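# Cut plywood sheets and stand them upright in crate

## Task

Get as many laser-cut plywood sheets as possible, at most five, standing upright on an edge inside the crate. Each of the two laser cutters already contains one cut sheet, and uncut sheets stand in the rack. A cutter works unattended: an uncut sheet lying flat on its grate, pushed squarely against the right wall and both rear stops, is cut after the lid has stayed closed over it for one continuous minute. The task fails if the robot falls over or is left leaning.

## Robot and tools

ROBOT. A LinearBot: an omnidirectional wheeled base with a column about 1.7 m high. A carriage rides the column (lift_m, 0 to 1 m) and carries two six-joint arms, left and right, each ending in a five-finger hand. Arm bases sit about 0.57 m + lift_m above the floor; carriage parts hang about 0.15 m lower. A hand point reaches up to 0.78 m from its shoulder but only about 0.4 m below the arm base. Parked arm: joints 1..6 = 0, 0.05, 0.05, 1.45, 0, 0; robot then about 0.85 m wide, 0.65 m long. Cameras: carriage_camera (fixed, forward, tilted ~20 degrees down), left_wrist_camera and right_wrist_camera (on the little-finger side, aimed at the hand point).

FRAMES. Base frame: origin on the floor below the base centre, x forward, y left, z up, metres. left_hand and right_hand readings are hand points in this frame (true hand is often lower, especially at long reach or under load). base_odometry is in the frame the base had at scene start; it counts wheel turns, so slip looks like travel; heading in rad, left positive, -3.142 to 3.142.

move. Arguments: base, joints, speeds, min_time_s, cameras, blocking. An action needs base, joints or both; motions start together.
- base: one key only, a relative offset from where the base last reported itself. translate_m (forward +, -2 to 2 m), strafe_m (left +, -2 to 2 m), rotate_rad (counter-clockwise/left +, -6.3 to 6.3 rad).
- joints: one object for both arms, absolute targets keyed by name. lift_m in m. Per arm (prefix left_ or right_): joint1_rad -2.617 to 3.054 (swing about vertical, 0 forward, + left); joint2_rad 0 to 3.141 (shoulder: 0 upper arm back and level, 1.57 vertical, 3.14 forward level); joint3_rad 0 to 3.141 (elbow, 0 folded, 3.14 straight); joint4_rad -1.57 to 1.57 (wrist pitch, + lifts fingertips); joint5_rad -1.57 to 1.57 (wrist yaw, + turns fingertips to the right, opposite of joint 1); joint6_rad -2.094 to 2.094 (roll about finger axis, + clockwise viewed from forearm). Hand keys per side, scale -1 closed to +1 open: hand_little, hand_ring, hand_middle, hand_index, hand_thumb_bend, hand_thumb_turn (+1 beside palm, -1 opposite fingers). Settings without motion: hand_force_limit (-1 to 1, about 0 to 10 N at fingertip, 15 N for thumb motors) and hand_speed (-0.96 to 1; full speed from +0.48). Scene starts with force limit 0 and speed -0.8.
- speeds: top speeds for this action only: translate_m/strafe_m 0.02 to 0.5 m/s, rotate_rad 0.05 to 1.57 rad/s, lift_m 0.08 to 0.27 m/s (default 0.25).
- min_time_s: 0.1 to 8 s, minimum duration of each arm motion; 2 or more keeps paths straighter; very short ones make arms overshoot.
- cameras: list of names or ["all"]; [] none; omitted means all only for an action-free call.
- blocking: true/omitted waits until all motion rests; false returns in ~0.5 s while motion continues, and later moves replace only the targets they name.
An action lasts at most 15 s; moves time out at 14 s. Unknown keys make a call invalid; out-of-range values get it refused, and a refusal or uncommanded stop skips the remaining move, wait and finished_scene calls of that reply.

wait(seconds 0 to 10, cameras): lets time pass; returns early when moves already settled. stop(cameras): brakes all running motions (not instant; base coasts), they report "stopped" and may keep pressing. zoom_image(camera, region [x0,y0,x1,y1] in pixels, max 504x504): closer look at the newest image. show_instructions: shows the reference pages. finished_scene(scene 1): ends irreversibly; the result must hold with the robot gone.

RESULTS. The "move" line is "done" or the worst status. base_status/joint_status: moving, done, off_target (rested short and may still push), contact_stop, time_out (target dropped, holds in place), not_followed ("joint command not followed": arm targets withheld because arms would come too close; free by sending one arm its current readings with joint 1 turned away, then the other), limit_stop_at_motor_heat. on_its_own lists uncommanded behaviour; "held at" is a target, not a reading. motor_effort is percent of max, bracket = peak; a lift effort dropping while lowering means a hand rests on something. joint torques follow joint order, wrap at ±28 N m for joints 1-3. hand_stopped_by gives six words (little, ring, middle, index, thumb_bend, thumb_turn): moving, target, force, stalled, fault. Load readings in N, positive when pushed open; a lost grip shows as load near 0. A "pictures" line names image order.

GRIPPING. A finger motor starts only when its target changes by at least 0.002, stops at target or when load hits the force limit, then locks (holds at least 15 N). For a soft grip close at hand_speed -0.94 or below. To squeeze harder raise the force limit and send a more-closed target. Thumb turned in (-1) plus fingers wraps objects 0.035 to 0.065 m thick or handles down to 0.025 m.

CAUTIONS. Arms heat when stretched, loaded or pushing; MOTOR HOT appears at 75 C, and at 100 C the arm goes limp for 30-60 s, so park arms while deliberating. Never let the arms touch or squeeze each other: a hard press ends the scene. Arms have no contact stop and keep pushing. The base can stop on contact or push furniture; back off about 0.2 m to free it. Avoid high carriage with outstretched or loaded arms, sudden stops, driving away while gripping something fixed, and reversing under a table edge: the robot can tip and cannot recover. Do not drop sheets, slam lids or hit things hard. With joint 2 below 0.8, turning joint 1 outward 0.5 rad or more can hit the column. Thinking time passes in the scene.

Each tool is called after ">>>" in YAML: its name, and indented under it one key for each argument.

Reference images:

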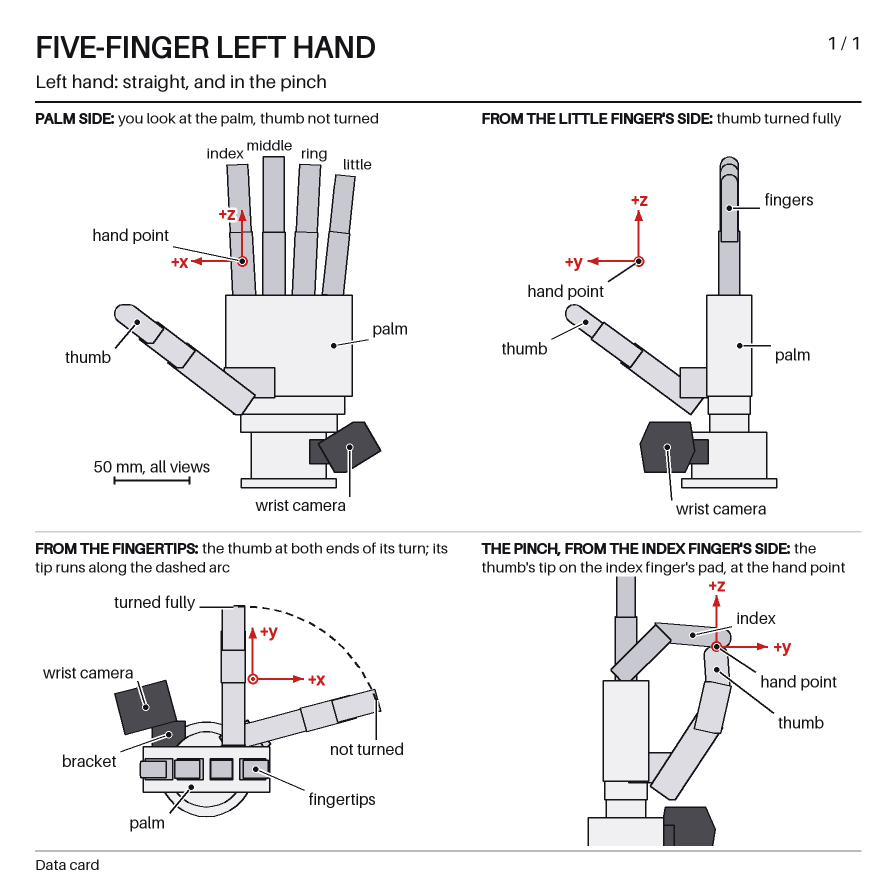

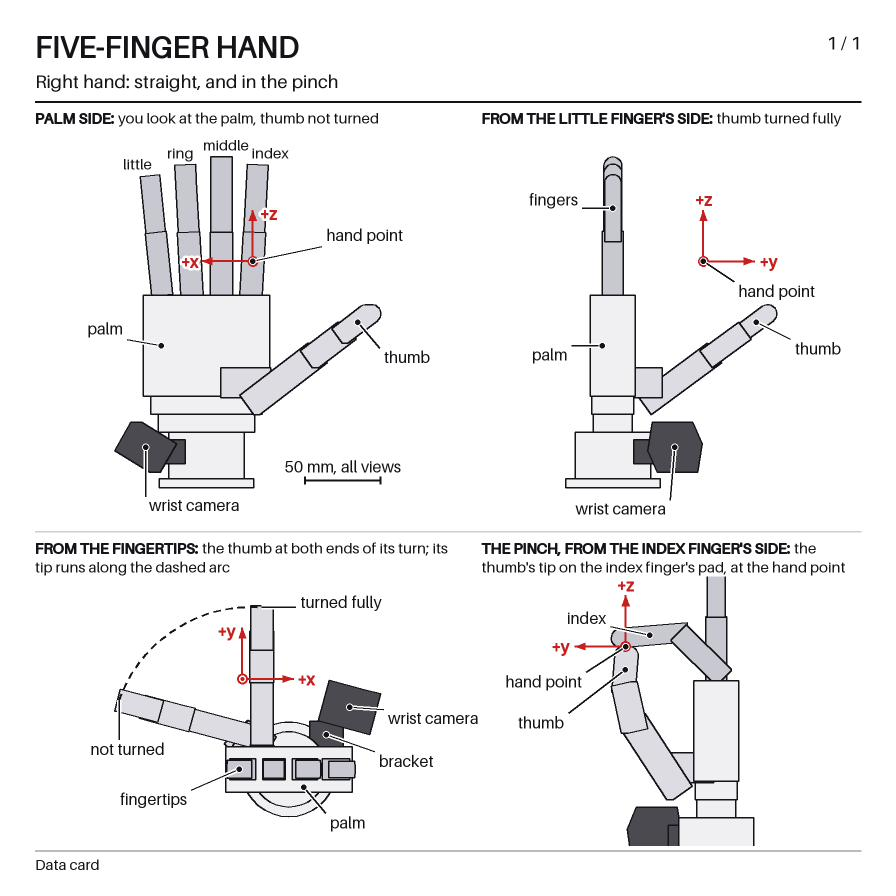

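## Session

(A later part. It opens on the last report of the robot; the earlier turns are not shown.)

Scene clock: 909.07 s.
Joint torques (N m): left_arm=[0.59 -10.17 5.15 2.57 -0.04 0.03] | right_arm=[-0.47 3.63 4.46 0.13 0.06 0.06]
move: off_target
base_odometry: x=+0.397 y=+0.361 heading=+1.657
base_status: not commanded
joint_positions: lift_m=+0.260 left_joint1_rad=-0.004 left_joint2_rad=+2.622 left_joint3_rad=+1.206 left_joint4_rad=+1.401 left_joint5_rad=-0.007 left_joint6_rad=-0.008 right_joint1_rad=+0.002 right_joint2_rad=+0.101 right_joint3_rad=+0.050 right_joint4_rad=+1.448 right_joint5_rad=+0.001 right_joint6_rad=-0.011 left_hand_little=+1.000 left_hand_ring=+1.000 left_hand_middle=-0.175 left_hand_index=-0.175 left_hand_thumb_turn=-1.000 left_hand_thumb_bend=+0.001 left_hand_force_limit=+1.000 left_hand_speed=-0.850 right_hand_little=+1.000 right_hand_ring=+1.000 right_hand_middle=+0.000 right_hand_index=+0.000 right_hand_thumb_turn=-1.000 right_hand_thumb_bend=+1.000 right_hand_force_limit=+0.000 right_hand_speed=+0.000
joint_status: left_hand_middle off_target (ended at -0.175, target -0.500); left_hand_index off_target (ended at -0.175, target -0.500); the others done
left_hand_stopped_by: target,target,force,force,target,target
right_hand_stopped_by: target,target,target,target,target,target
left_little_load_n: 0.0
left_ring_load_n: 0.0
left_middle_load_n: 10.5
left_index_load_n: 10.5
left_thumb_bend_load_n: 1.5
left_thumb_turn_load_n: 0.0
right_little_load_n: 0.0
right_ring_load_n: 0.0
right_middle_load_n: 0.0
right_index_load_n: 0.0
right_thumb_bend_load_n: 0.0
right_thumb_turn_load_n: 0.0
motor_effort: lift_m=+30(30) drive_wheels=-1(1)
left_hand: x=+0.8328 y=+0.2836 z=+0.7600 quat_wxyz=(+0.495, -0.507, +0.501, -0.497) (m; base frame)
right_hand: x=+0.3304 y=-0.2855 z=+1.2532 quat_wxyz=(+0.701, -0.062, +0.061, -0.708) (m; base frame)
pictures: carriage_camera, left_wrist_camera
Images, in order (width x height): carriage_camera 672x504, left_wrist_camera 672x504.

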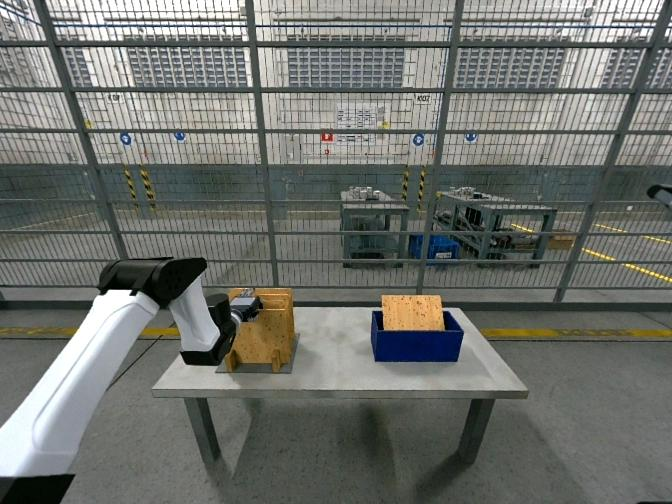

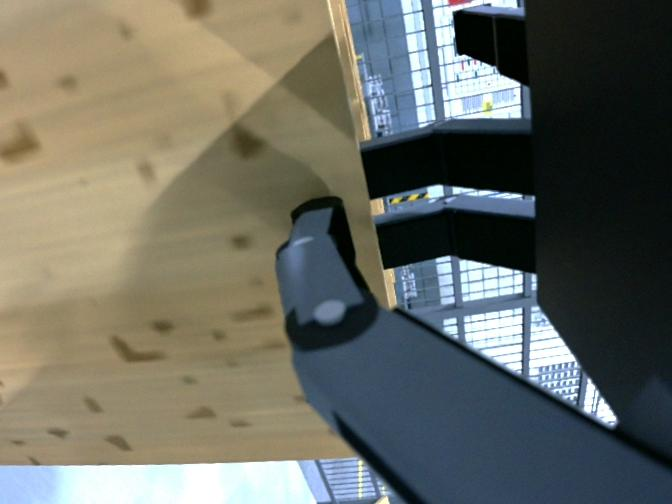

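>>> move:
  joints: {"lift_m": 0.55}
  speeds: {"lift_m": 0.12}
  cameras: ["carriage_camera"]

>>> move:
  base: {"translate_m": -0.3}
  joints: {"lift_m": 0.62}
  speeds: {"translate_m": 0.25}

>>> move:
  base: {"rotate_rad": -1.63}
  speeds: {"rotate_rad": 0.5}
  cameras: ["carriage_camera"]

Scene clock: 918.97 s.
Joint torques (N m): left_arm=[0.57 -12.16 3.18 2.59 -0.02 -0.07] | right_arm=[-0.46 3.66 4.49 0.13 0.06 0.06]
move: done
base_odometry: x=+0.397 y=+0.361 heading=+1.657
base_status: not commanded
joint_positions: lift_m=+0.550 left_joint1_rad=-0.004 left_joint2_rad=+2.643 left_joint3_rad=+1.228 left_joint4_rad=+1.399 left_joint5_rad=-0.009 left_joint6_rad=-0.001 right_joint1_rad=+0.002 right_joint2_rad=+0.101 right_joint3_rad=+0.050 right_joint4_rad=+1.448 right_joint5_rad=+0.001 right_joint6_rad=-0.011 left_hand_little=+1.000 left_hand_ring=+1.000 left_hand_middle=-0.177 left_hand_index=-0.176 left_hand_thumb_turn=-1.000 left_hand_thumb_bend=+0.000 left_hand_force_limit=+1.000 left_hand_speed=-0.850 right_hand_little=+1.000 right_hand_ring=+1.000 right_hand_middle=+0.000 right_hand_index=+0.000 right_hand_thumb_turn=-1.000 right_hand_thumb_bend=+1.000 right_hand_force_limit=+0.000 right_hand_speed=+0.000
joint_status: all done
left_hand_stopped_by: target,target,force,force,target,target
right_hand_stopped_by: target,target,target,target,target,target
left_little_load_n: 0.0
left_ring_load_n: 0.0
left_middle_load_n: 0.0
left_index_load_n: -0.5
left_thumb_bend_load_n: 0.0
left_thumb_turn_load_n: 0.0
right_little_load_n: 0.0
right_ring_load_n: 0.0
right_middle_load_n: 0.0
right_index_load_n: 0.0
right_thumb_bend_load_n: 0.0
right_thumb_turn_load_n: 0.0
motor_effort: lift_m=+36(44) drive_wheels=+4(6)
left_hand: x=+0.8358 y=+0.2844 z=+1.0442 quat_wxyz=(+0.497, -0.505, +0.502, -0.495) (m; base frame)
right_hand: x=+0.3304 y=-0.2855 z=+1.5426 quat_wxyz=(+0.701, -0.062, +0.061, -0.708) (m; base frame)
pictures: carriage_camera
Images, in order (width x height): carriage_camera 672x504.

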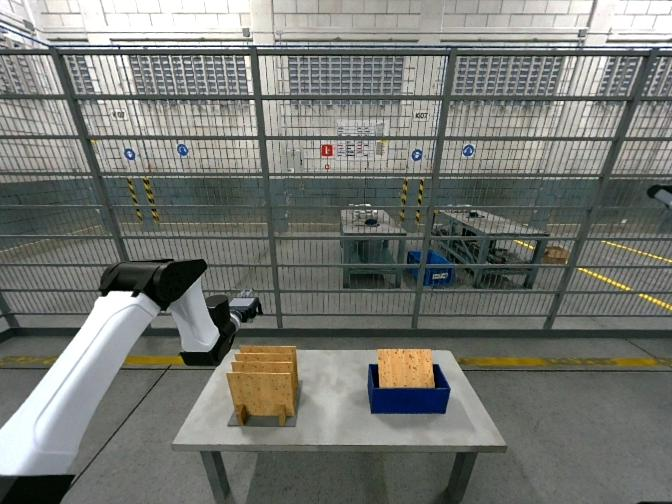

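Scene clock: 921.50 s.
Joint torques (N m): left_arm=[0.5 -12.04 3.37 2.54 -0.04 -0.07] | right_arm=[-0.47 3.66 4.46 0.1 0.06 0.06]
move: done
base_odometry: x=+0.422 y=+0.062 heading=+1.657
base_status: done
joint_positions: lift_m=+0.620 left_joint1_rad=-0.003 left_joint2_rad=+2.643 left_joint3_rad=+1.226 left_joint4_rad=+1.404 left_joint5_rad=-0.008 left_joint6_rad=-0.001 right_joint1_rad=+0.002 right_joint2_rad=+0.101 right_joint3_rad=+0.050 right_joint4_rad=+1.450 right_joint5_rad=+0.001 right_joint6_rad=-0.011 left_hand_little=+1.000 left_hand_ring=+1.000 left_hand_middle=-0.177 left_hand_index=-0.176 left_hand_thumb_turn=-1.000 left_hand_thumb_bend=+0.000 left_hand_force_limit=+1.000 left_hand_speed=-0.850 right_hand_little=+1.000 right_hand_ring=+1.000 right_hand_middle=+0.000 right_hand_index=+0.000 right_hand_thumb_turn=-1.000 right_hand_thumb_bend=+1.000 right_hand_force_limit=+0.000 right_hand_speed=+0.000
joint_status: all done
left_hand_stopped_by: target,target,force,force,target,target
right_hand_stopped_by: target,target,target,target,target,target
left_little_load_n: 0.0
left_ring_load_n: 0.0
left_middle_load_n: 0.0
left_index_load_n: 0.0
left_thumb_bend_load_n: 0.0
left_thumb_turn_load_n: 0.0
right_little_load_n: 0.0
right_ring_load_n: 0.0
right_middle_load_n: 0.0
right_index_load_n: 0.0
right_thumb_bend_load_n: 0.0
right_thumb_turn_load_n: 0.0
motor_effort: lift_m=+36(43) drive_wheels=+0(13)
left_hand: x=+0.8354 y=+0.2847 z=+1.1146 quat_wxyz=(+0.498, -0.505, +0.502, -0.496) (m; base frame)
right_hand: x=+0.3298 y=-0.2856 z=+1.6129 quat_wxyz=(+0.701, -0.061, +0.061, -0.708) (m; base frame)
pictures: none

Scene clock: 925.70 s.
Joint torques (N m): left_arm=[0.69 -12.04 3.37 2.53 -0.08 -0.06] | right_arm=[-0.47 3.63 4.46 0.1 0.06 0.06]
move: done
base_odometry: x=+0.422 y=+0.062 heading=+0.027
base_status: done
joint_positions: lift_m=+0.620 left_joint1_rad=-0.005 left_joint2_rad=+2.643 left_joint3_rad=+1.226 left_joint4_rad=+1.404 left_joint5_rad=-0.004 left_joint6_rad=-0.001 right_joint1_rad=+0.002 right_joint2_rad=+0.101 right_joint3_rad=+0.050 right_joint4_rad=+1.450 right_joint5_rad=+0.001 right_joint6_rad=-0.011 left_hand_little=+1.000 left_hand_ring=+1.000 left_hand_middle=-0.177 left_hand_index=-0.176 left_hand_thumb_turn=-1.000 left_hand_thumb_bend=+0.000 left_hand_force_limit=+1.000 left_hand_speed=-0.850 right_hand_little=+1.000 right_hand_ring=+1.000 right_hand_middle=+0.000 right_hand_index=+0.000 right_hand_thumb_turn=-1.000 right_hand_thumb_bend=+1.000 right_hand_force_limit=+0.000 right_hand_speed=+0.000
joint_status: not commanded
left_hand_stopped_by: target,target,force,force,target,target
right_hand_stopped_by: target,target,target,target,target,target
left_little_load_n: 0.0
left_ring_load_n: -0.5
left_middle_load_n: 0.0
left_index_load_n: 0.0
left_thumb_bend_load_n: 0.5
left_thumb_turn_load_n: 0.0
right_little_load_n: 0.0
right_ring_load_n: 0.0
right_middle_load_n: 0.0
right_index_load_n: 0.0
right_thumb_bend_load_n: 0.0
right_thumb_turn_load_n: 0.0
motor_effort: lift_m=+36(36) drive_wheels=+5(9)
left_hand: x=+0.8352 y=+0.2824 z=+1.1146 quat_wxyz=(+0.496, -0.503, +0.503, -0.497) (m; base frame)
right_hand: x=+0.3298 y=-0.2856 z=+1.6129 quat_wxyz=(+0.701, -0.061, +0.061, -0.708) (m; base frame)
pictures: carriage_camera
Images, in order (width x height): carriage_camera 672x504.

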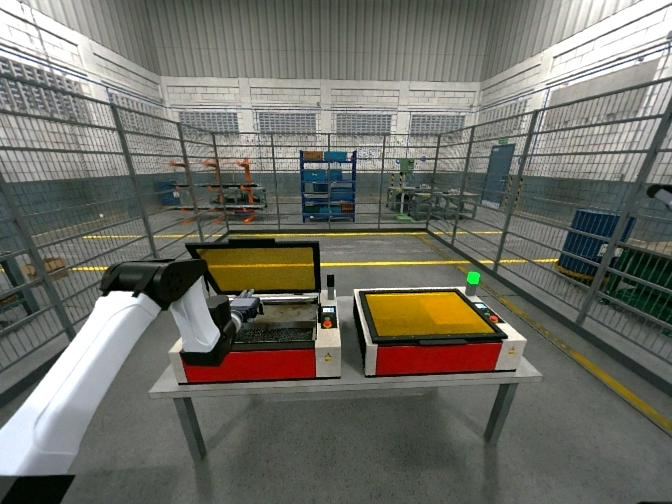

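>>> move:
  base: {"rotate_rad": 1.63}
  joints: {"left_hand_index": 0.2, "left_hand_middle": 0.2, "left_hand_thumb_bend": 1.0, "left_hand_speed": -0.5, "lift_m": 0.4}
  speeds: {"rotate_rad": 0.8, "lift_m": 0.2}

>>> move:
  base: {"translate_m": 0.24}
  speeds: {"translate_m": 0.25}
  cameras: ["carriage_camera"]

>>> zoom_image:
  camera: "carriage_camera"
  region: [200, 280, 360, 440]

Scene clock: 940.70 s.
Joint torques (N m): left_arm=[-0.03 -12 3.38 2.58 -0.11 -0.07] | right_arm=[-0.47 3.63 4.49 0.11 0.06 0.06]
move: done
base_odometry: x=+0.422 y=+0.062 heading=+1.657
base_status: done
joint_positions: lift_m=+0.400 left_joint1_rad=+0.004 left_joint2_rad=+2.643 left_joint3_rad=+1.226 left_joint4_rad=+1.400 left_joint5_rad=-0.001 left_joint6_rad=-0.001 right_joint1_rad=+0.002 right_joint2_rad=+0.101 right_joint3_rad=+0.050 right_joint4_rad=+1.450 right_joint5_rad=+0.001 right_joint6_rad=-0.011 left_hand_little=+1.000 left_hand_ring=+1.000 left_hand_middle=+0.200 left_hand_index=+0.200 left_hand_thumb_turn=-1.000 left_hand_thumb_bend=+1.000 left_hand_force_limit=+1.000 left_hand_speed=-0.500 right_hand_little=+1.000 right_hand_ring=+1.000 right_hand_middle=+0.000 right_hand_index=+0.000 right_hand_thumb_turn=-1.000 right_hand_thumb_bend=+1.000 right_hand_force_limit=+0.000 right_hand_speed=+0.000
joint_status: all done
left_hand_stopped_by: target,target,target,target,target,target
right_hand_stopped_by: target,target,target,target,target,target
left_little_load_n: 0.0
left_ring_load_n: 0.0
left_middle_load_n: 0.0
left_index_load_n: 0.0
left_thumb_bend_load_n: 0.0
left_thumb_turn_load_n: 0.0
right_little_load_n: 0.0
right_ring_load_n: 0.0
right_middle_load_n: -0.5
right_index_load_n: 0.0
right_thumb_bend_load_n: 0.0
right_thumb_turn_load_n: 0.0
motor_effort: lift_m=+30(31) drive_wheels=+5(10)
left_hand: x=+0.8352 y=+0.2878 z=+0.8942 quat_wxyz=(+0.497, -0.506, +0.503, -0.495) (m; base frame)
right_hand: x=+0.3299 y=-0.2856 z=+1.3934 quat_wxyz=(+0.701, -0.061, +0.061, -0.708) (m; base frame)
pictures: none

Scene clock: 942.97 s.
Joint torques (N m): left_arm=[-0.02 -11.96 3.38 2.6 -0.11 -0.06] | right_arm=[-0.46 3.62 4.48 0.14 0.06 0.06]
move: done
base_odometry: x=+0.402 y=+0.301 heading=+1.658
base_status: done
joint_positions: lift_m=+0.400 left_joint1_rad=+0.004 left_joint2_rad=+2.643 left_joint3_rad=+1.226 left_joint4_rad=+1.400 left_joint5_rad=-0.001 left_joint6_rad=-0.001 right_joint1_rad=+0.002 right_joint2_rad=+0.101 right_joint3_rad=+0.050 right_joint4_rad=+1.448 right_joint5_rad=+0.001 right_joint6_rad=-0.011 left_hand_little=+1.000 left_hand_ring=+1.000 left_hand_middle=+0.200 left_hand_index=+0.200 left_hand_thumb_turn=-1.000 left_hand_thumb_bend=+1.000 left_hand_force_limit=+1.000 left_hand_speed=-0.500 right_hand_little=+1.000 right_hand_ring=+1.000 right_hand_middle=+0.000 right_hand_index=+0.000 right_hand_thumb_turn=-1.000 right_hand_thumb_bend=+1.000 right_hand_force_limit=+0.000 right_hand_speed=+0.000
joint_status: not commanded
left_hand_stopped_by: target,target,target,target,target,target
right_hand_stopped_by: target,target,target,target,target,target
left_little_load_n: 0.0
left_ring_load_n: 0.5
left_middle_load_n: 0.0
left_index_load_n: 0.0
left_thumb_bend_load_n: 0.0
left_thumb_turn_load_n: 0.0
right_little_load_n: 0.0
right_ring_load_n: 0.0
right_middle_load_n: 0.0
right_index_load_n: -0.5
right_thumb_bend_load_n: 0.0
right_thumb_turn_load_n: 0.0
motor_effort: lift_m=+30(31) drive_wheels=-4(14)
left_hand: x=+0.8352 y=+0.2876 z=+0.8942 quat_wxyz=(+0.497, -0.506, +0.503, -0.495) (m; base frame)
right_hand: x=+0.3304 y=-0.2856 z=+1.3932 quat_wxyz=(+0.701, -0.062, +0.062, -0.708) (m; base frame)
pictures: carriage_camera
Images, in order (width x height): carriage_camera 672x504.

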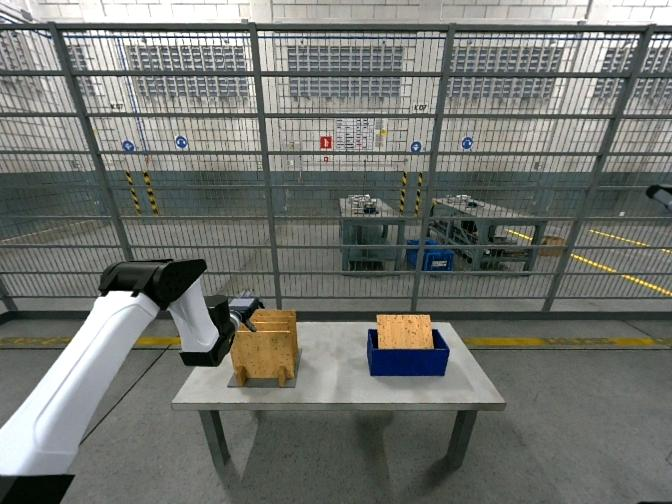

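Scaled by 3.150 from the camera's 672x504 image, which has a finer 960x720 frame.

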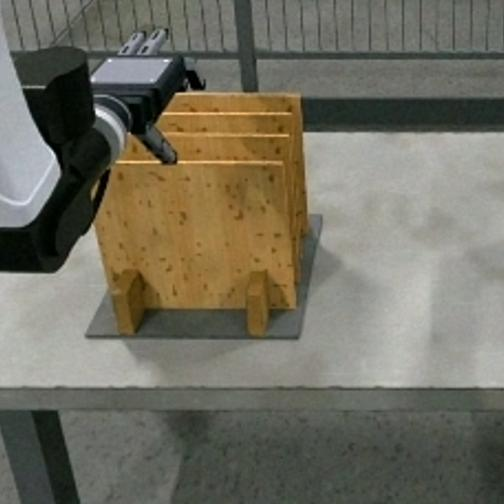

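>>> move:
  base: {"translate_m": 0.048}
  joints: {"lift_m": 0.32}
  speeds: {"translate_m": 0.1, "lift_m": 0.12}
  cameras: ["carriage_camera","left_wrist_camera"]

>>> zoom_image:
  camera: "carriage_camera"
  region: [200, 260, 320, 380]

Scene clock: 948.83 s.
Joint torques (N m): left_arm=[-0.03 -11.96 3.37 2.59 -0.11 -0.07] | right_arm=[-0.46 3.64 4.48 0.11 0.06 0.06]
move: done
base_odometry: x=+0.397 y=+0.349 heading=+1.658
base_status: done
joint_positions: lift_m=+0.320 left_joint1_rad=+0.004 left_joint2_rad=+2.643 left_joint3_rad=+1.226 left_joint4_rad=+1.399 left_joint5_rad=-0.001 left_joint6_rad=-0.001 right_joint1_rad=+0.002 right_joint2_rad=+0.101 right_joint3_rad=+0.050 right_joint4_rad=+1.449 right_joint5_rad=+0.001 right_joint6_rad=-0.011 left_hand_little=+1.000 left_hand_ring=+1.000 left_hand_middle=+0.200 left_hand_index=+0.200 left_hand_thumb_turn=-1.000 left_hand_thumb_bend=+1.000 left_hand_force_limit=+1.000 left_hand_speed=-0.500 right_hand_little=+1.000 right_hand_ring=+1.000 right_hand_middle=+0.000 right_hand_index=+0.000 right_hand_thumb_turn=-1.000 right_hand_thumb_bend=+1.000 right_hand_force_limit=+0.000 right_hand_speed=+0.000
joint_status: all done
left_hand_stopped_by: target,target,target,target,target,target
right_hand_stopped_by: target,target,target,target,target,target
left_little_load_n: 0.0
left_ring_load_n: 0.0
left_middle_load_n: 0.0
left_index_load_n: 0.0
left_thumb_bend_load_n: 0.0
left_thumb_turn_load_n: 0.0
right_little_load_n: 0.0
right_ring_load_n: 0.0
right_middle_load_n: -0.5
right_index_load_n: 0.0
right_thumb_bend_load_n: 0.0
right_thumb_turn_load_n: 0.0
motor_effort: lift_m=+30(30) drive_wheels=-4(14)
left_hand: x=+0.8352 y=+0.2876 z=+0.8141 quat_wxyz=(+0.497, -0.506, +0.503, -0.494) (m; base frame)
right_hand: x=+0.3300 y=-0.2856 z=+1.3134 quat_wxyz=(+0.701, -0.061, +0.061, -0.708) (m; base frame)
pictures: carriage_camera, left_wrist_camera
Images, in order (width x height): carriage_camera 672x504, left_wrist_camera 672x504.

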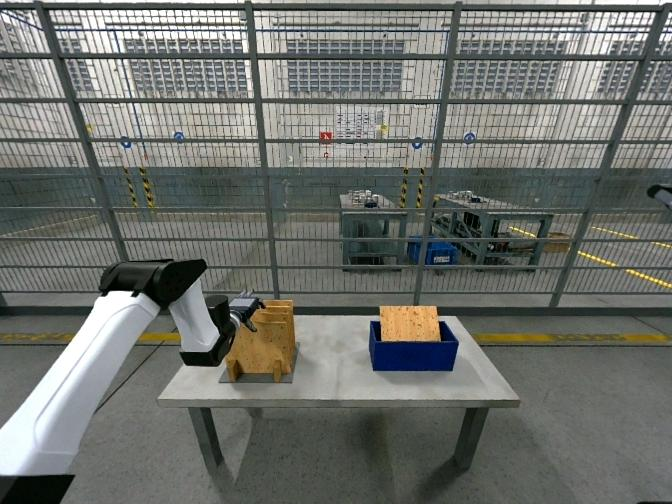

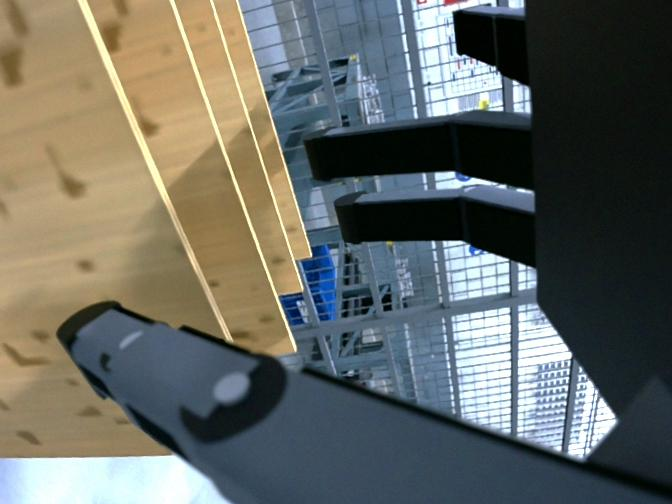

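Scaled by 4.200 from the camera's 672x504 image, which has a finer 960x720 frame.

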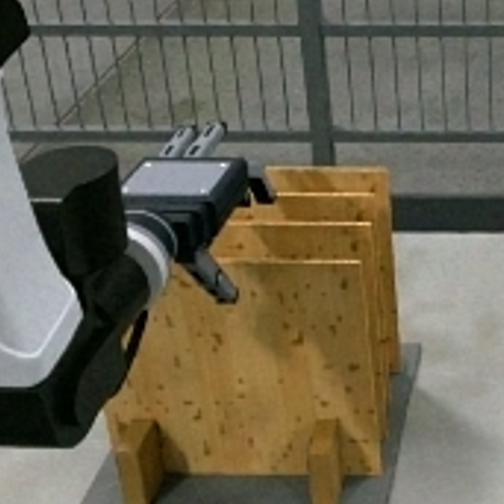

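>>> move:
  joints: {"lift_m": 0.264}
  speeds: {"lift_m": 0.1}
  cameras: ["left_wrist_camera"]

>>> move:
  joints: {"left_hand_thumb_bend": 0.0, "left_hand_index": 0.0, "left_hand_middle": 0.0, "left_hand_speed": -0.5}
  cameras: ["left_wrist_camera"]

>>> move:
  joints: {"left_hand_index": -0.6, "left_hand_middle": -0.6, "left_hand_speed": -0.5, "left_hand_force_limit": 1.0}
  cameras: ["left_wrist_camera"]

>>> move:
  joints: {"lift_m": 0.29}
  speeds: {"lift_m": 0.08}
  cameras: ["left_wrist_camera", "carriage_camera"]

Scene clock: 956.27 s.
Joint torques (N m): left_arm=[0.06 -11.97 3.45 2.59 -0.11 -0.06] | right_arm=[-0.47 3.62 4.48 0.11 0.06 0.06]
move: done
base_odometry: x=+0.397 y=+0.349 heading=+1.658
base_status: not commanded
joint_positions: lift_m=+0.264 left_joint1_rad=+0.004 left_joint2_rad=+2.643 left_joint3_rad=+1.225 left_joint4_rad=+1.399 left_joint5_rad=-0.001 left_joint6_rad=-0.001 right_joint1_rad=+0.002 right_joint2_rad=+0.101 right_joint3_rad=+0.050 right_joint4_rad=+1.449 right_joint5_rad=+0.001 right_joint6_rad=-0.011 left_hand_little=+1.000 left_hand_ring=+1.000 left_hand_middle=+0.200 left_hand_index=+0.200 left_hand_thumb_turn=-1.000 left_hand_thumb_bend=+1.000 left_hand_force_limit=+1.000 left_hand_speed=-0.500 right_hand_little=+1.000 right_hand_ring=+1.000 right_hand_middle=+0.000 right_hand_index=+0.000 right_hand_thumb_turn=-1.000 right_hand_thumb_bend=+1.000 right_hand_force_limit=+0.000 right_hand_speed=+0.000
joint_status: all done
left_hand_stopped_by: target,target,target,target,target,target
right_hand_stopped_by: target,target,target,target,target,target
left_little_load_n: 0.0
left_ring_load_n: 0.0
left_middle_load_n: 0.0
left_index_load_n: -0.5
left_thumb_bend_load_n: 0.0
left_thumb_turn_load_n: 0.0
right_little_load_n: 0.0
right_ring_load_n: -0.5
right_middle_load_n: 0.0
right_index_load_n: 0.0
right_thumb_bend_load_n: 0.0
right_thumb_turn_load_n: 0.0
motor_effort: lift_m=+30(31) drive_wheels=-3(6)
left_hand: x=+0.8349 y=+0.2876 z=+0.7578 quat_wxyz=(+0.496, -0.506, +0.503, -0.494) (m; base frame)
right_hand: x=+0.3301 y=-0.2856 z=+1.2573 quat_wxyz=(+0.701, -0.061, +0.061, -0.708) (m; base frame)
pictures: left_wrist_camera
Images, in order (width x height): left_wrist_camera 672x504.

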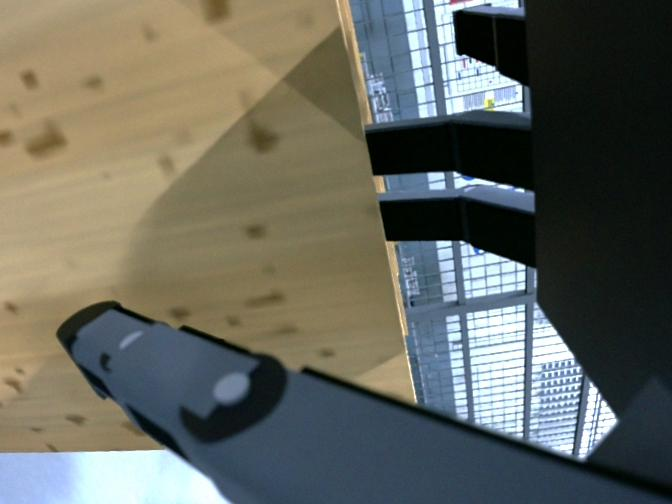

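Scene clock: 958.17 s.
Joint torques (N m): left_arm=[-0.03 -11.99 3.44 2.6 -0.11 -0.07] | right_arm=[-0.47 3.63 4.46 0.11 0.06 0.06]
move: done
base_odometry: x=+0.397 y=+0.349 heading=+1.658
base_status: not commanded
joint_positions: lift_m=+0.264 left_joint1_rad=+0.004 left_joint2_rad=+2.643 left_joint3_rad=+1.225 left_joint4_rad=+1.399 left_joint5_rad=-0.001 left_joint6_rad=-0.001 right_joint1_rad=+0.002 right_joint2_rad=+0.101 right_joint3_rad=+0.050 right_joint4_rad=+1.449 right_joint5_rad=+0.001 right_joint6_rad=-0.011 left_hand_little=+1.000 left_hand_ring=+1.000 left_hand_middle=+0.000 left_hand_index=+0.000 left_hand_thumb_turn=-1.000 left_hand_thumb_bend=+0.000 left_hand_force_limit=+1.000 left_hand_speed=-0.500 right_hand_little=+1.000 right_hand_ring=+1.000 right_hand_middle=+0.000 right_hand_index=+0.000 right_hand_thumb_turn=-1.000 right_hand_thumb_bend=+1.000 right_hand_force_limit=+0.000 right_hand_speed=+0.000
joint_status: all done
left_hand_stopped_by: target,target,target,target,target,target
right_hand_stopped_by: target,target,target,target,target,target
left_little_load_n: 0.0
left_ring_load_n: 0.0
left_middle_load_n: 0.0
left_index_load_n: 0.0
left_thumb_bend_load_n: 0.0
left_thumb_turn_load_n: 0.0
right_little_load_n: 0.0
right_ring_load_n: 0.0
right_middle_load_n: 0.0
right_index_load_n: 0.0
right_thumb_bend_load_n: 0.0
right_thumb_turn_load_n: 0.0
motor_effort: lift_m=+30(30) drive_wheels=+6(6)
left_hand: x=+0.8349 y=+0.2876 z=+0.7578 quat_wxyz=(+0.496, -0.506, +0.503, -0.494) (m; base frame)
right_hand: x=+0.3301 y=-0.2856 z=+1.2573 quat_wxyz=(+0.701, -0.061, +0.061, -0.708) (m; base frame)
pictures: left_wrist_camera
Images, in order (width x height): left_wrist_camera 672x504.

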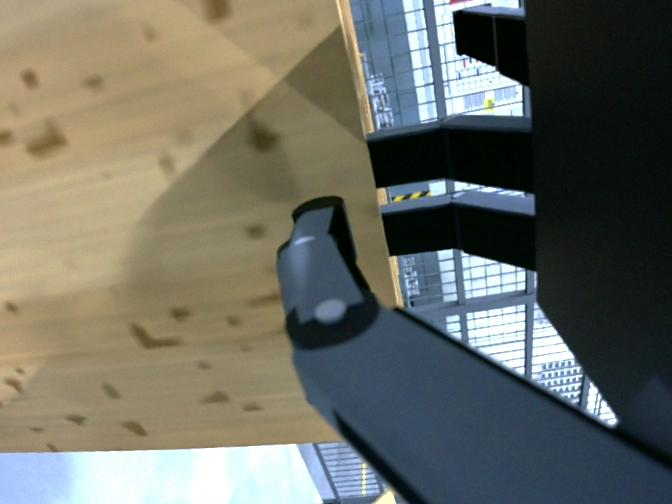

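Scene clock: 958.93 s.
Joint torques (N m): left_arm=[-0.03 -12.07 2.74 2.63 -0.05 -0.07] | right_arm=[-0.46 3.62 4.48 0.12 0.06 0.06]
move: off_target
base_odometry: x=+0.397 y=+0.349 heading=+1.658
base_status: not commanded
joint_positions: lift_m=+0.264 left_joint1_rad=+0.003 left_joint2_rad=+2.643 left_joint3_rad=+1.234 left_joint4_rad=+1.395 left_joint5_rad=-0.006 left_joint6_rad=+0.000 right_joint1_rad=+0.002 right_joint2_rad=+0.101 right_joint3_rad=+0.050 right_joint4_rad=+1.449 right_joint5_rad=+0.001 right_joint6_rad=-0.011 left_hand_little=+1.000 left_hand_ring=+1.000 left_hand_middle=-0.115 left_hand_index=-0.081 left_hand_thumb_turn=-1.000 left_hand_thumb_bend=+0.000 left_hand_force_limit=+1.000 left_hand_speed=-0.500 right_hand_little=+1.000 right_hand_ring=+1.000 right_hand_middle=+0.000 right_hand_index=+0.000 right_hand_thumb_turn=-1.000 right_hand_thumb_bend=+1.000 right_hand_force_limit=+0.000 right_hand_speed=+0.000
joint_status: left_hand_middle off_target (ended at -0.115, target -0.600); left_hand_index off_target (ended at -0.081, target -0.600); the others done
left_hand_stopped_by: target,target,force,force,target,target
right_hand_stopped_by: target,target,target,target,target,target
left_little_load_n: 0.0
left_ring_load_n: 0.0
left_middle_load_n: 8.0
left_index_load_n: 0.0
left_thumb_bend_load_n: 0.0
left_thumb_turn_load_n: 0.0
right_little_load_n: 0.0
right_ring_load_n: 0.0
right_middle_load_n: -0.5
right_index_load_n: 0.0
right_thumb_bend_load_n: 0.0
right_thumb_turn_load_n: 0.0
motor_effort: lift_m=+30(30) drive_wheels=-4(6)
left_hand: x=+0.8374 y=+0.2882 z=+0.7600 quat_wxyz=(+0.499, -0.506, +0.501, -0.494) (m; base frame)
right_hand: x=+0.3301 y=-0.2856 z=+1.2573 quat_wxyz=(+0.701, -0.061, +0.061, -0.708) (m; base frame)
pictures: left_wrist_camera
Images, in order (width x height): left_wrist_camera 672x504.

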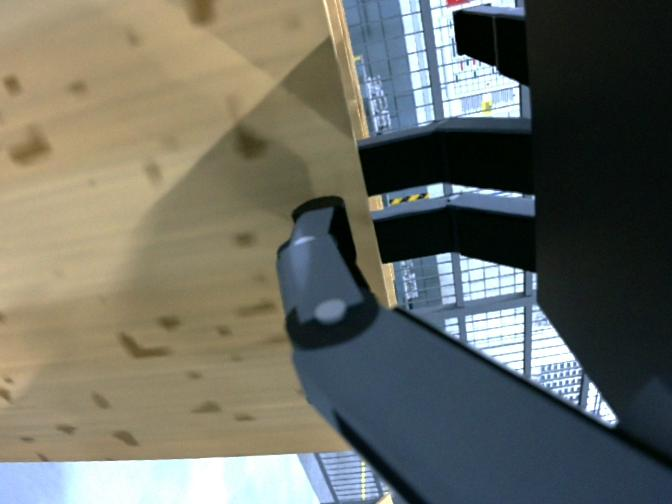

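Scene clock: 959.77 s.
Joint torques (N m): left_arm=[0.05 -12.03 3.03 2.59 -0.04 -0.07] | right_arm=[-0.47 3.62 4.51 0.1 0.06 0.06]
move: done
base_odometry: x=+0.397 y=+0.349 heading=+1.658
base_status: not commanded
joint_positions: lift_m=+0.290 left_joint1_rad=+0.003 left_joint2_rad=+2.642 left_joint3_rad=+1.230 left_joint4_rad=+1.399 left_joint5_rad=-0.007 left_joint6_rad=+0.000 right_joint1_rad=+0.002 right_joint2_rad=+0.101 right_joint3_rad=+0.050 right_joint4_rad=+1.449 right_joint5_rad=+0.001 right_joint6_rad=-0.011 left_hand_little=+1.000 left_hand_ring=+1.000 left_hand_middle=-0.116 left_hand_index=-0.081 left_hand_thumb_turn=-1.000 left_hand_thumb_bend=+0.000 left_hand_force_limit=+1.000 left_hand_speed=-0.500 right_hand_little=+1.000 right_hand_ring=+1.000 right_hand_middle=+0.000 right_hand_index=+0.000 right_hand_thumb_turn=-1.000 right_hand_thumb_bend=+1.000 right_hand_force_limit=+0.000 right_hand_speed=+0.000
joint_status: all done
left_hand_stopped_by: target,target,force,force,target,target
right_hand_stopped_by: target,target,target,target,target,target
left_little_load_n: 0.0
left_ring_load_n: 0.0
left_middle_load_n: 0.0
left_index_load_n: 0.0
left_thumb_bend_load_n: 0.0
left_thumb_turn_load_n: 0.0
right_little_load_n: 0.0
right_ring_load_n: 0.0
right_middle_load_n: 0.0
right_index_load_n: 0.0
right_thumb_bend_load_n: 0.0
right_thumb_turn_load_n: 0.0
motor_effort: lift_m=+37(44) drive_wheels=-3(7)
left_hand: x=+0.8366 y=+0.2883 z=+0.7853 quat_wxyz=(+0.499, -0.506, +0.501, -0.494) (m; base frame)
right_hand: x=+0.3301 y=-0.2856 z=+1.2827 quat_wxyz=(+0.701, -0.061, +0.061, -0.708) (m; base frame)
pictures: carriage_camera, left_wrist_camera
Images, in order (width x height): carriage_camera 672x504, left_wrist_camera 672x504.

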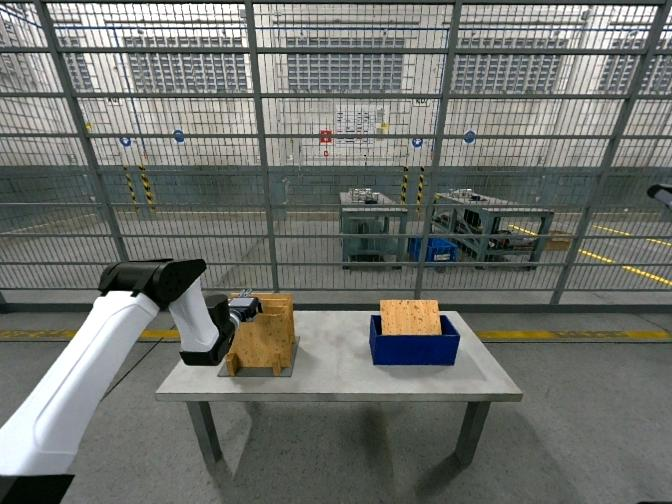

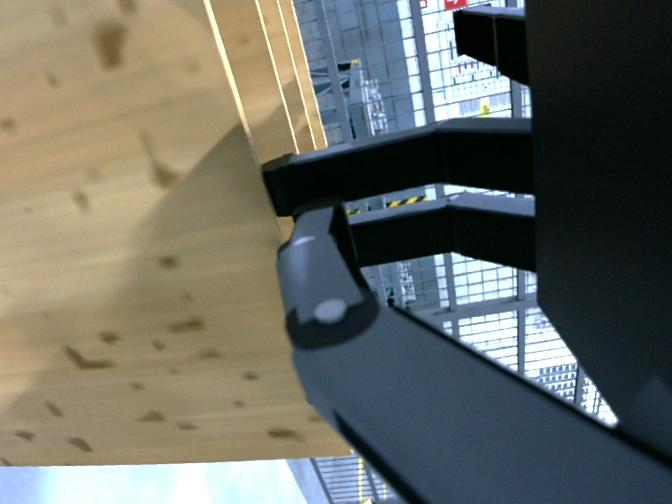

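>>> move:
  joints: {"left_hand_index": 0.2, "left_hand_middle": 0.2, "left_hand_thumb_bend": 0.8, "left_hand_speed": -0.3}

>>> move:
  joints: {"lift_m": 0.262}
  speeds: {"lift_m": 0.1}

>>> move:
  base: {"translate_m": 0.006}
  joints: {"left_hand_thumb_bend": 0.0, "left_hand_index": 0.0, "left_hand_middle": 0.0, "left_hand_speed": -0.5}
  speeds: {"translate_m": 0.03}
  cameras: ["left_wrist_camera"]

>>> move:
  joints: {"left_hand_index": -0.6, "left_hand_middle": -0.6, "left_hand_speed": -0.85, "left_hand_force_limit": 0.2}
  cameras: ["left_wrist_camera"]

Scene clock: 968.03 s.
Joint torques (N m): left_arm=[0.05 -11.99 3.03 2.59 -0.05 -0.07] | right_arm=[-0.47 3.64 4.46 0.11 0.06 0.06]
move: done
base_odometry: x=+0.397 y=+0.349 heading=+1.658
base_status: not commanded
joint_positions: lift_m=+0.290 left_joint1_rad=+0.003 left_joint2_rad=+2.642 left_joint3_rad=+1.230 left_joint4_rad=+1.399 left_joint5_rad=-0.007 left_joint6_rad=+0.000 right_joint1_rad=+0.002 right_joint2_rad=+0.101 right_joint3_rad=+0.050 right_joint4_rad=+1.449 right_joint5_rad=+0.001 right_joint6_rad=-0.011 left_hand_little=+1.000 left_hand_ring=+1.000 left_hand_middle=+0.200 left_hand_index=+0.200 left_hand_thumb_turn=-1.000 left_hand_thumb_bend=+0.800 left_hand_force_limit=+1.000 left_hand_speed=-0.300 right_hand_little=+1.000 right_hand_ring=+1.000 right_hand_middle=+0.000 right_hand_index=+0.000 right_hand_thumb_turn=-1.000 right_hand_thumb_bend=+1.000 right_hand_force_limit=+0.000 right_hand_speed=+0.000
joint_status: all done
left_hand_stopped_by: target,target,target,target,target,target
right_hand_stopped_by: target,target,target,target,target,target
left_little_load_n: 0.0
left_ring_load_n: 0.0
left_middle_load_n: 0.0
left_index_load_n: 0.0
left_thumb_bend_load_n: 0.0
left_thumb_turn_load_n: 0.0
right_little_load_n: 0.0
right_ring_load_n: 0.0
right_middle_load_n: 0.0
right_index_load_n: 0.0
right_thumb_bend_load_n: 0.0
right_thumb_turn_load_n: 0.0
motor_effort: lift_m=+37(37) drive_wheels=+5(6)
left_hand: x=+0.8366 y=+0.2883 z=+0.7853 quat_wxyz=(+0.499, -0.506, +0.501, -0.494) (m; base frame)
right_hand: x=+0.3301 y=-0.2856 z=+1.2827 quat_wxyz=(+0.701, -0.061, +0.061, -0.708) (m; base frame)
pictures: none

Scene clock: 968.70 s.
Joint torques (N m): left_arm=[0.03 -11.97 3.38 2.54 -0.04 -0.07] | right_arm=[-0.47 3.59 4.51 0.12 0.06 0.06]
move: done
base_odometry: x=+0.397 y=+0.349 heading=+1.658
base_status: not commanded
joint_positions: lift_m=+0.262 left_joint1_rad=+0.003 left_joint2_rad=+2.642 left_joint3_rad=+1.226 left_joint4_rad=+1.402 left_joint5_rad=-0.007 left_joint6_rad=+0.000 right_joint1_rad=+0.002 right_joint2_rad=+0.101 right_joint3_rad=+0.050 right_joint4_rad=+1.449 right_joint5_rad=+0.001 right_joint6_rad=-0.011 left_hand_little=+1.000 left_hand_ring=+1.000 left_hand_middle=+0.200 left_hand_index=+0.200 left_hand_thumb_turn=-1.000 left_hand_thumb_bend=+0.800 left_hand_force_limit=+1.000 left_hand_speed=-0.300 right_hand_little=+1.000 right_hand_ring=+1.000 right_hand_middle=+0.000 right_hand_index=+0.000 right_hand_thumb_turn=-1.000 right_hand_thumb_bend=+1.000 right_hand_force_limit=+0.000 right_hand_speed=+0.000
joint_status: all done
left_hand_stopped_by: target,target,target,target,target,target
right_hand_stopped_by: target,target,target,target,target,target
left_little_load_n: 0.0
left_ring_load_n: 0.0
left_middle_load_n: 0.0
left_index_load_n: 0.0
left_thumb_bend_load_n: 0.0
left_thumb_turn_load_n: 0.0
right_little_load_n: 0.0
right_ring_load_n: 0.0
right_middle_load_n: 0.0
right_index_load_n: 0.0
right_thumb_bend_load_n: 0.0
right_thumb_turn_load_n: 0.0
motor_effort: lift_m=+30(31) drive_wheels=-4(6)
left_hand: x=+0.8356 y=+0.2882 z=+0.7574 quat_wxyz=(+0.499, -0.506, +0.501, -0.494) (m; base frame)
right_hand: x=+0.3301 y=-0.2856 z=+1.2554 quat_wxyz=(+0.701, -0.061, +0.061, -0.708) (m; base frame)
pictures: none

Scene clock: 970.30 s.
Joint torques (N m): left_arm=[0.03 -11.95 3.37 2.56 -0.05 -0.08] | right_arm=[-0.47 3.64 4.48 0.11 0.06 0.06]
move: done
base_odometry: x=+0.397 y=+0.355 heading=+1.659
base_status: done
joint_positions: lift_m=+0.262 left_joint1_rad=+0.003 left_joint2_rad=+2.642 left_joint3_rad=+1.226 left_joint4_rad=+1.402 left_joint5_rad=-0.007 left_joint6_rad=+0.000 right_joint1_rad=+0.002 right_joint2_rad=+0.101 right_joint3_rad=+0.050 right_joint4_rad=+1.450 right_joint5_rad=+0.001 right_joint6_rad=-0.011 left_hand_little=+1.000 left_hand_ring=+1.000 left_hand_middle=+0.000 left_hand_index=+0.000 left_hand_thumb_turn=-1.000 left_hand_thumb_bend=+0.000 left_hand_force_limit=+1.000 left_hand_speed=-0.500 right_hand_little=+1.000 right_hand_ring=+1.000 right_hand_middle=+0.000 right_hand_index=+0.000 right_hand_thumb_turn=-1.000 right_hand_thumb_bend=+1.000 right_hand_force_limit=+0.000 right_hand_speed=+0.000
joint_status: all done
left_hand_stopped_by: target,target,target,target,target,target
right_hand_stopped_by: target,target,target,target,target,target
left_little_load_n: 0.0
left_ring_load_n: 0.0
left_middle_load_n: 0.0
left_index_load_n: 0.0
left_thumb_bend_load_n: 0.0
left_thumb_turn_load_n: 0.0
right_little_load_n: 0.0
right_ring_load_n: 0.0
right_middle_load_n: 0.0
right_index_load_n: 0.0
right_thumb_bend_load_n: 0.0
right_thumb_turn_load_n: 0.0
motor_effort: lift_m=+30(30) drive_wheels=-3(13)
left_hand: x=+0.8356 y=+0.2882 z=+0.7574 quat_wxyz=(+0.499, -0.506, +0.501, -0.494) (m; base frame)
right_hand: x=+0.3299 y=-0.2856 z=+1.2555 quat_wxyz=(+0.701, -0.061, +0.061, -0.708) (m; base frame)
pictures: left_wrist_camera
Images, in order (width x height): left_wrist_camera 672x504.

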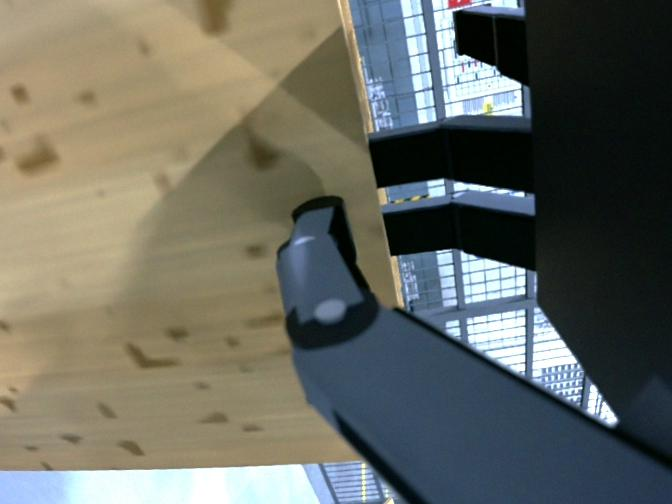

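Scene clock: 971.97 s.
Joint torques (N m): left_arm=[0.03 -11.96 3.38 2.56 -0.03 -0.07] | right_arm=[-0.47 3.63 4.48 0.11 0.06 0.06]
move: off_target
base_odometry: x=+0.397 y=+0.355 heading=+1.659
base_status: not commanded
joint_positions: lift_m=+0.262 left_joint1_rad=+0.003 left_joint2_rad=+2.642 left_joint3_rad=+1.226 left_joint4_rad=+1.402 left_joint5_rad=-0.009 left_joint6_rad=+0.000 right_joint1_rad=+0.002 right_joint2_rad=+0.101 right_joint3_rad=+0.050 right_joint4_rad=+1.450 right_joint5_rad=+0.001 right_joint6_rad=-0.011 left_hand_little=+1.000 left_hand_ring=+1.000 left_hand_middle=-0.163 left_hand_index=-0.163 left_hand_thumb_turn=-1.000 left_hand_thumb_bend=+0.000 left_hand_force_limit=+0.200 left_hand_speed=-0.850 right_hand_little=+1.000 right_hand_ring=+1.000 right_hand_middle=+0.000 right_hand_index=+0.000 right_hand_thumb_turn=-1.000 right_hand_thumb_bend=+1.000 right_hand_force_limit=+0.000 right_hand_speed=+0.000
joint_status: left_hand_middle off_target (ended at -0.163, target -0.600); left_hand_index off_target (ended at -0.163, target -0.600); the others done
left_hand_stopped_by: target,target,force,force,target,target
right_hand_stopped_by: target,target,target,target,target,target
left_little_load_n: 0.0
left_ring_load_n: 0.0
left_middle_load_n: 6.5
left_index_load_n: 6.5
left_thumb_bend_load_n: 0.5
left_thumb_turn_load_n: -0.5
right_little_load_n: 0.0
right_ring_load_n: 0.0
right_middle_load_n: 0.0
right_index_load_n: 0.0
right_thumb_bend_load_n: 0.0
right_thumb_turn_load_n: 0.0
motor_effort: lift_m=+30(30) drive_wheels=-3(3)
left_hand: x=+0.8357 y=+0.2887 z=+0.7574 quat_wxyz=(+0.500, -0.507, +0.500, -0.493) (m; base frame)
right_hand: x=+0.3299 y=-0.2856 z=+1.2555 quat_wxyz=(+0.701, -0.061, +0.061, -0.708) (m; base frame)
pictures: left_wrist_camera
Images, in order (width x height): left_wrist_camera 672x504.

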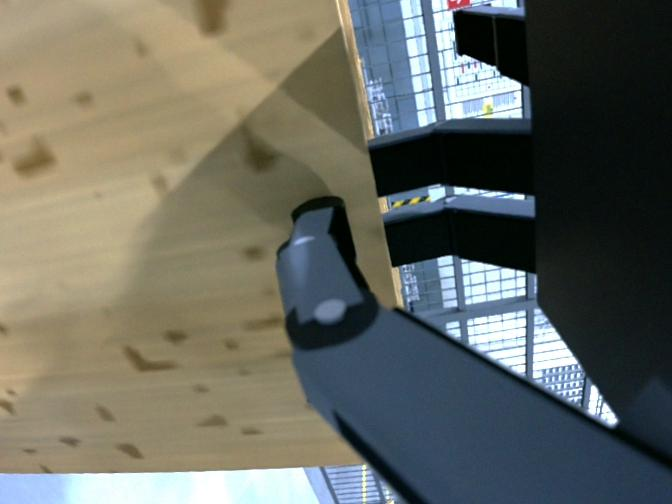

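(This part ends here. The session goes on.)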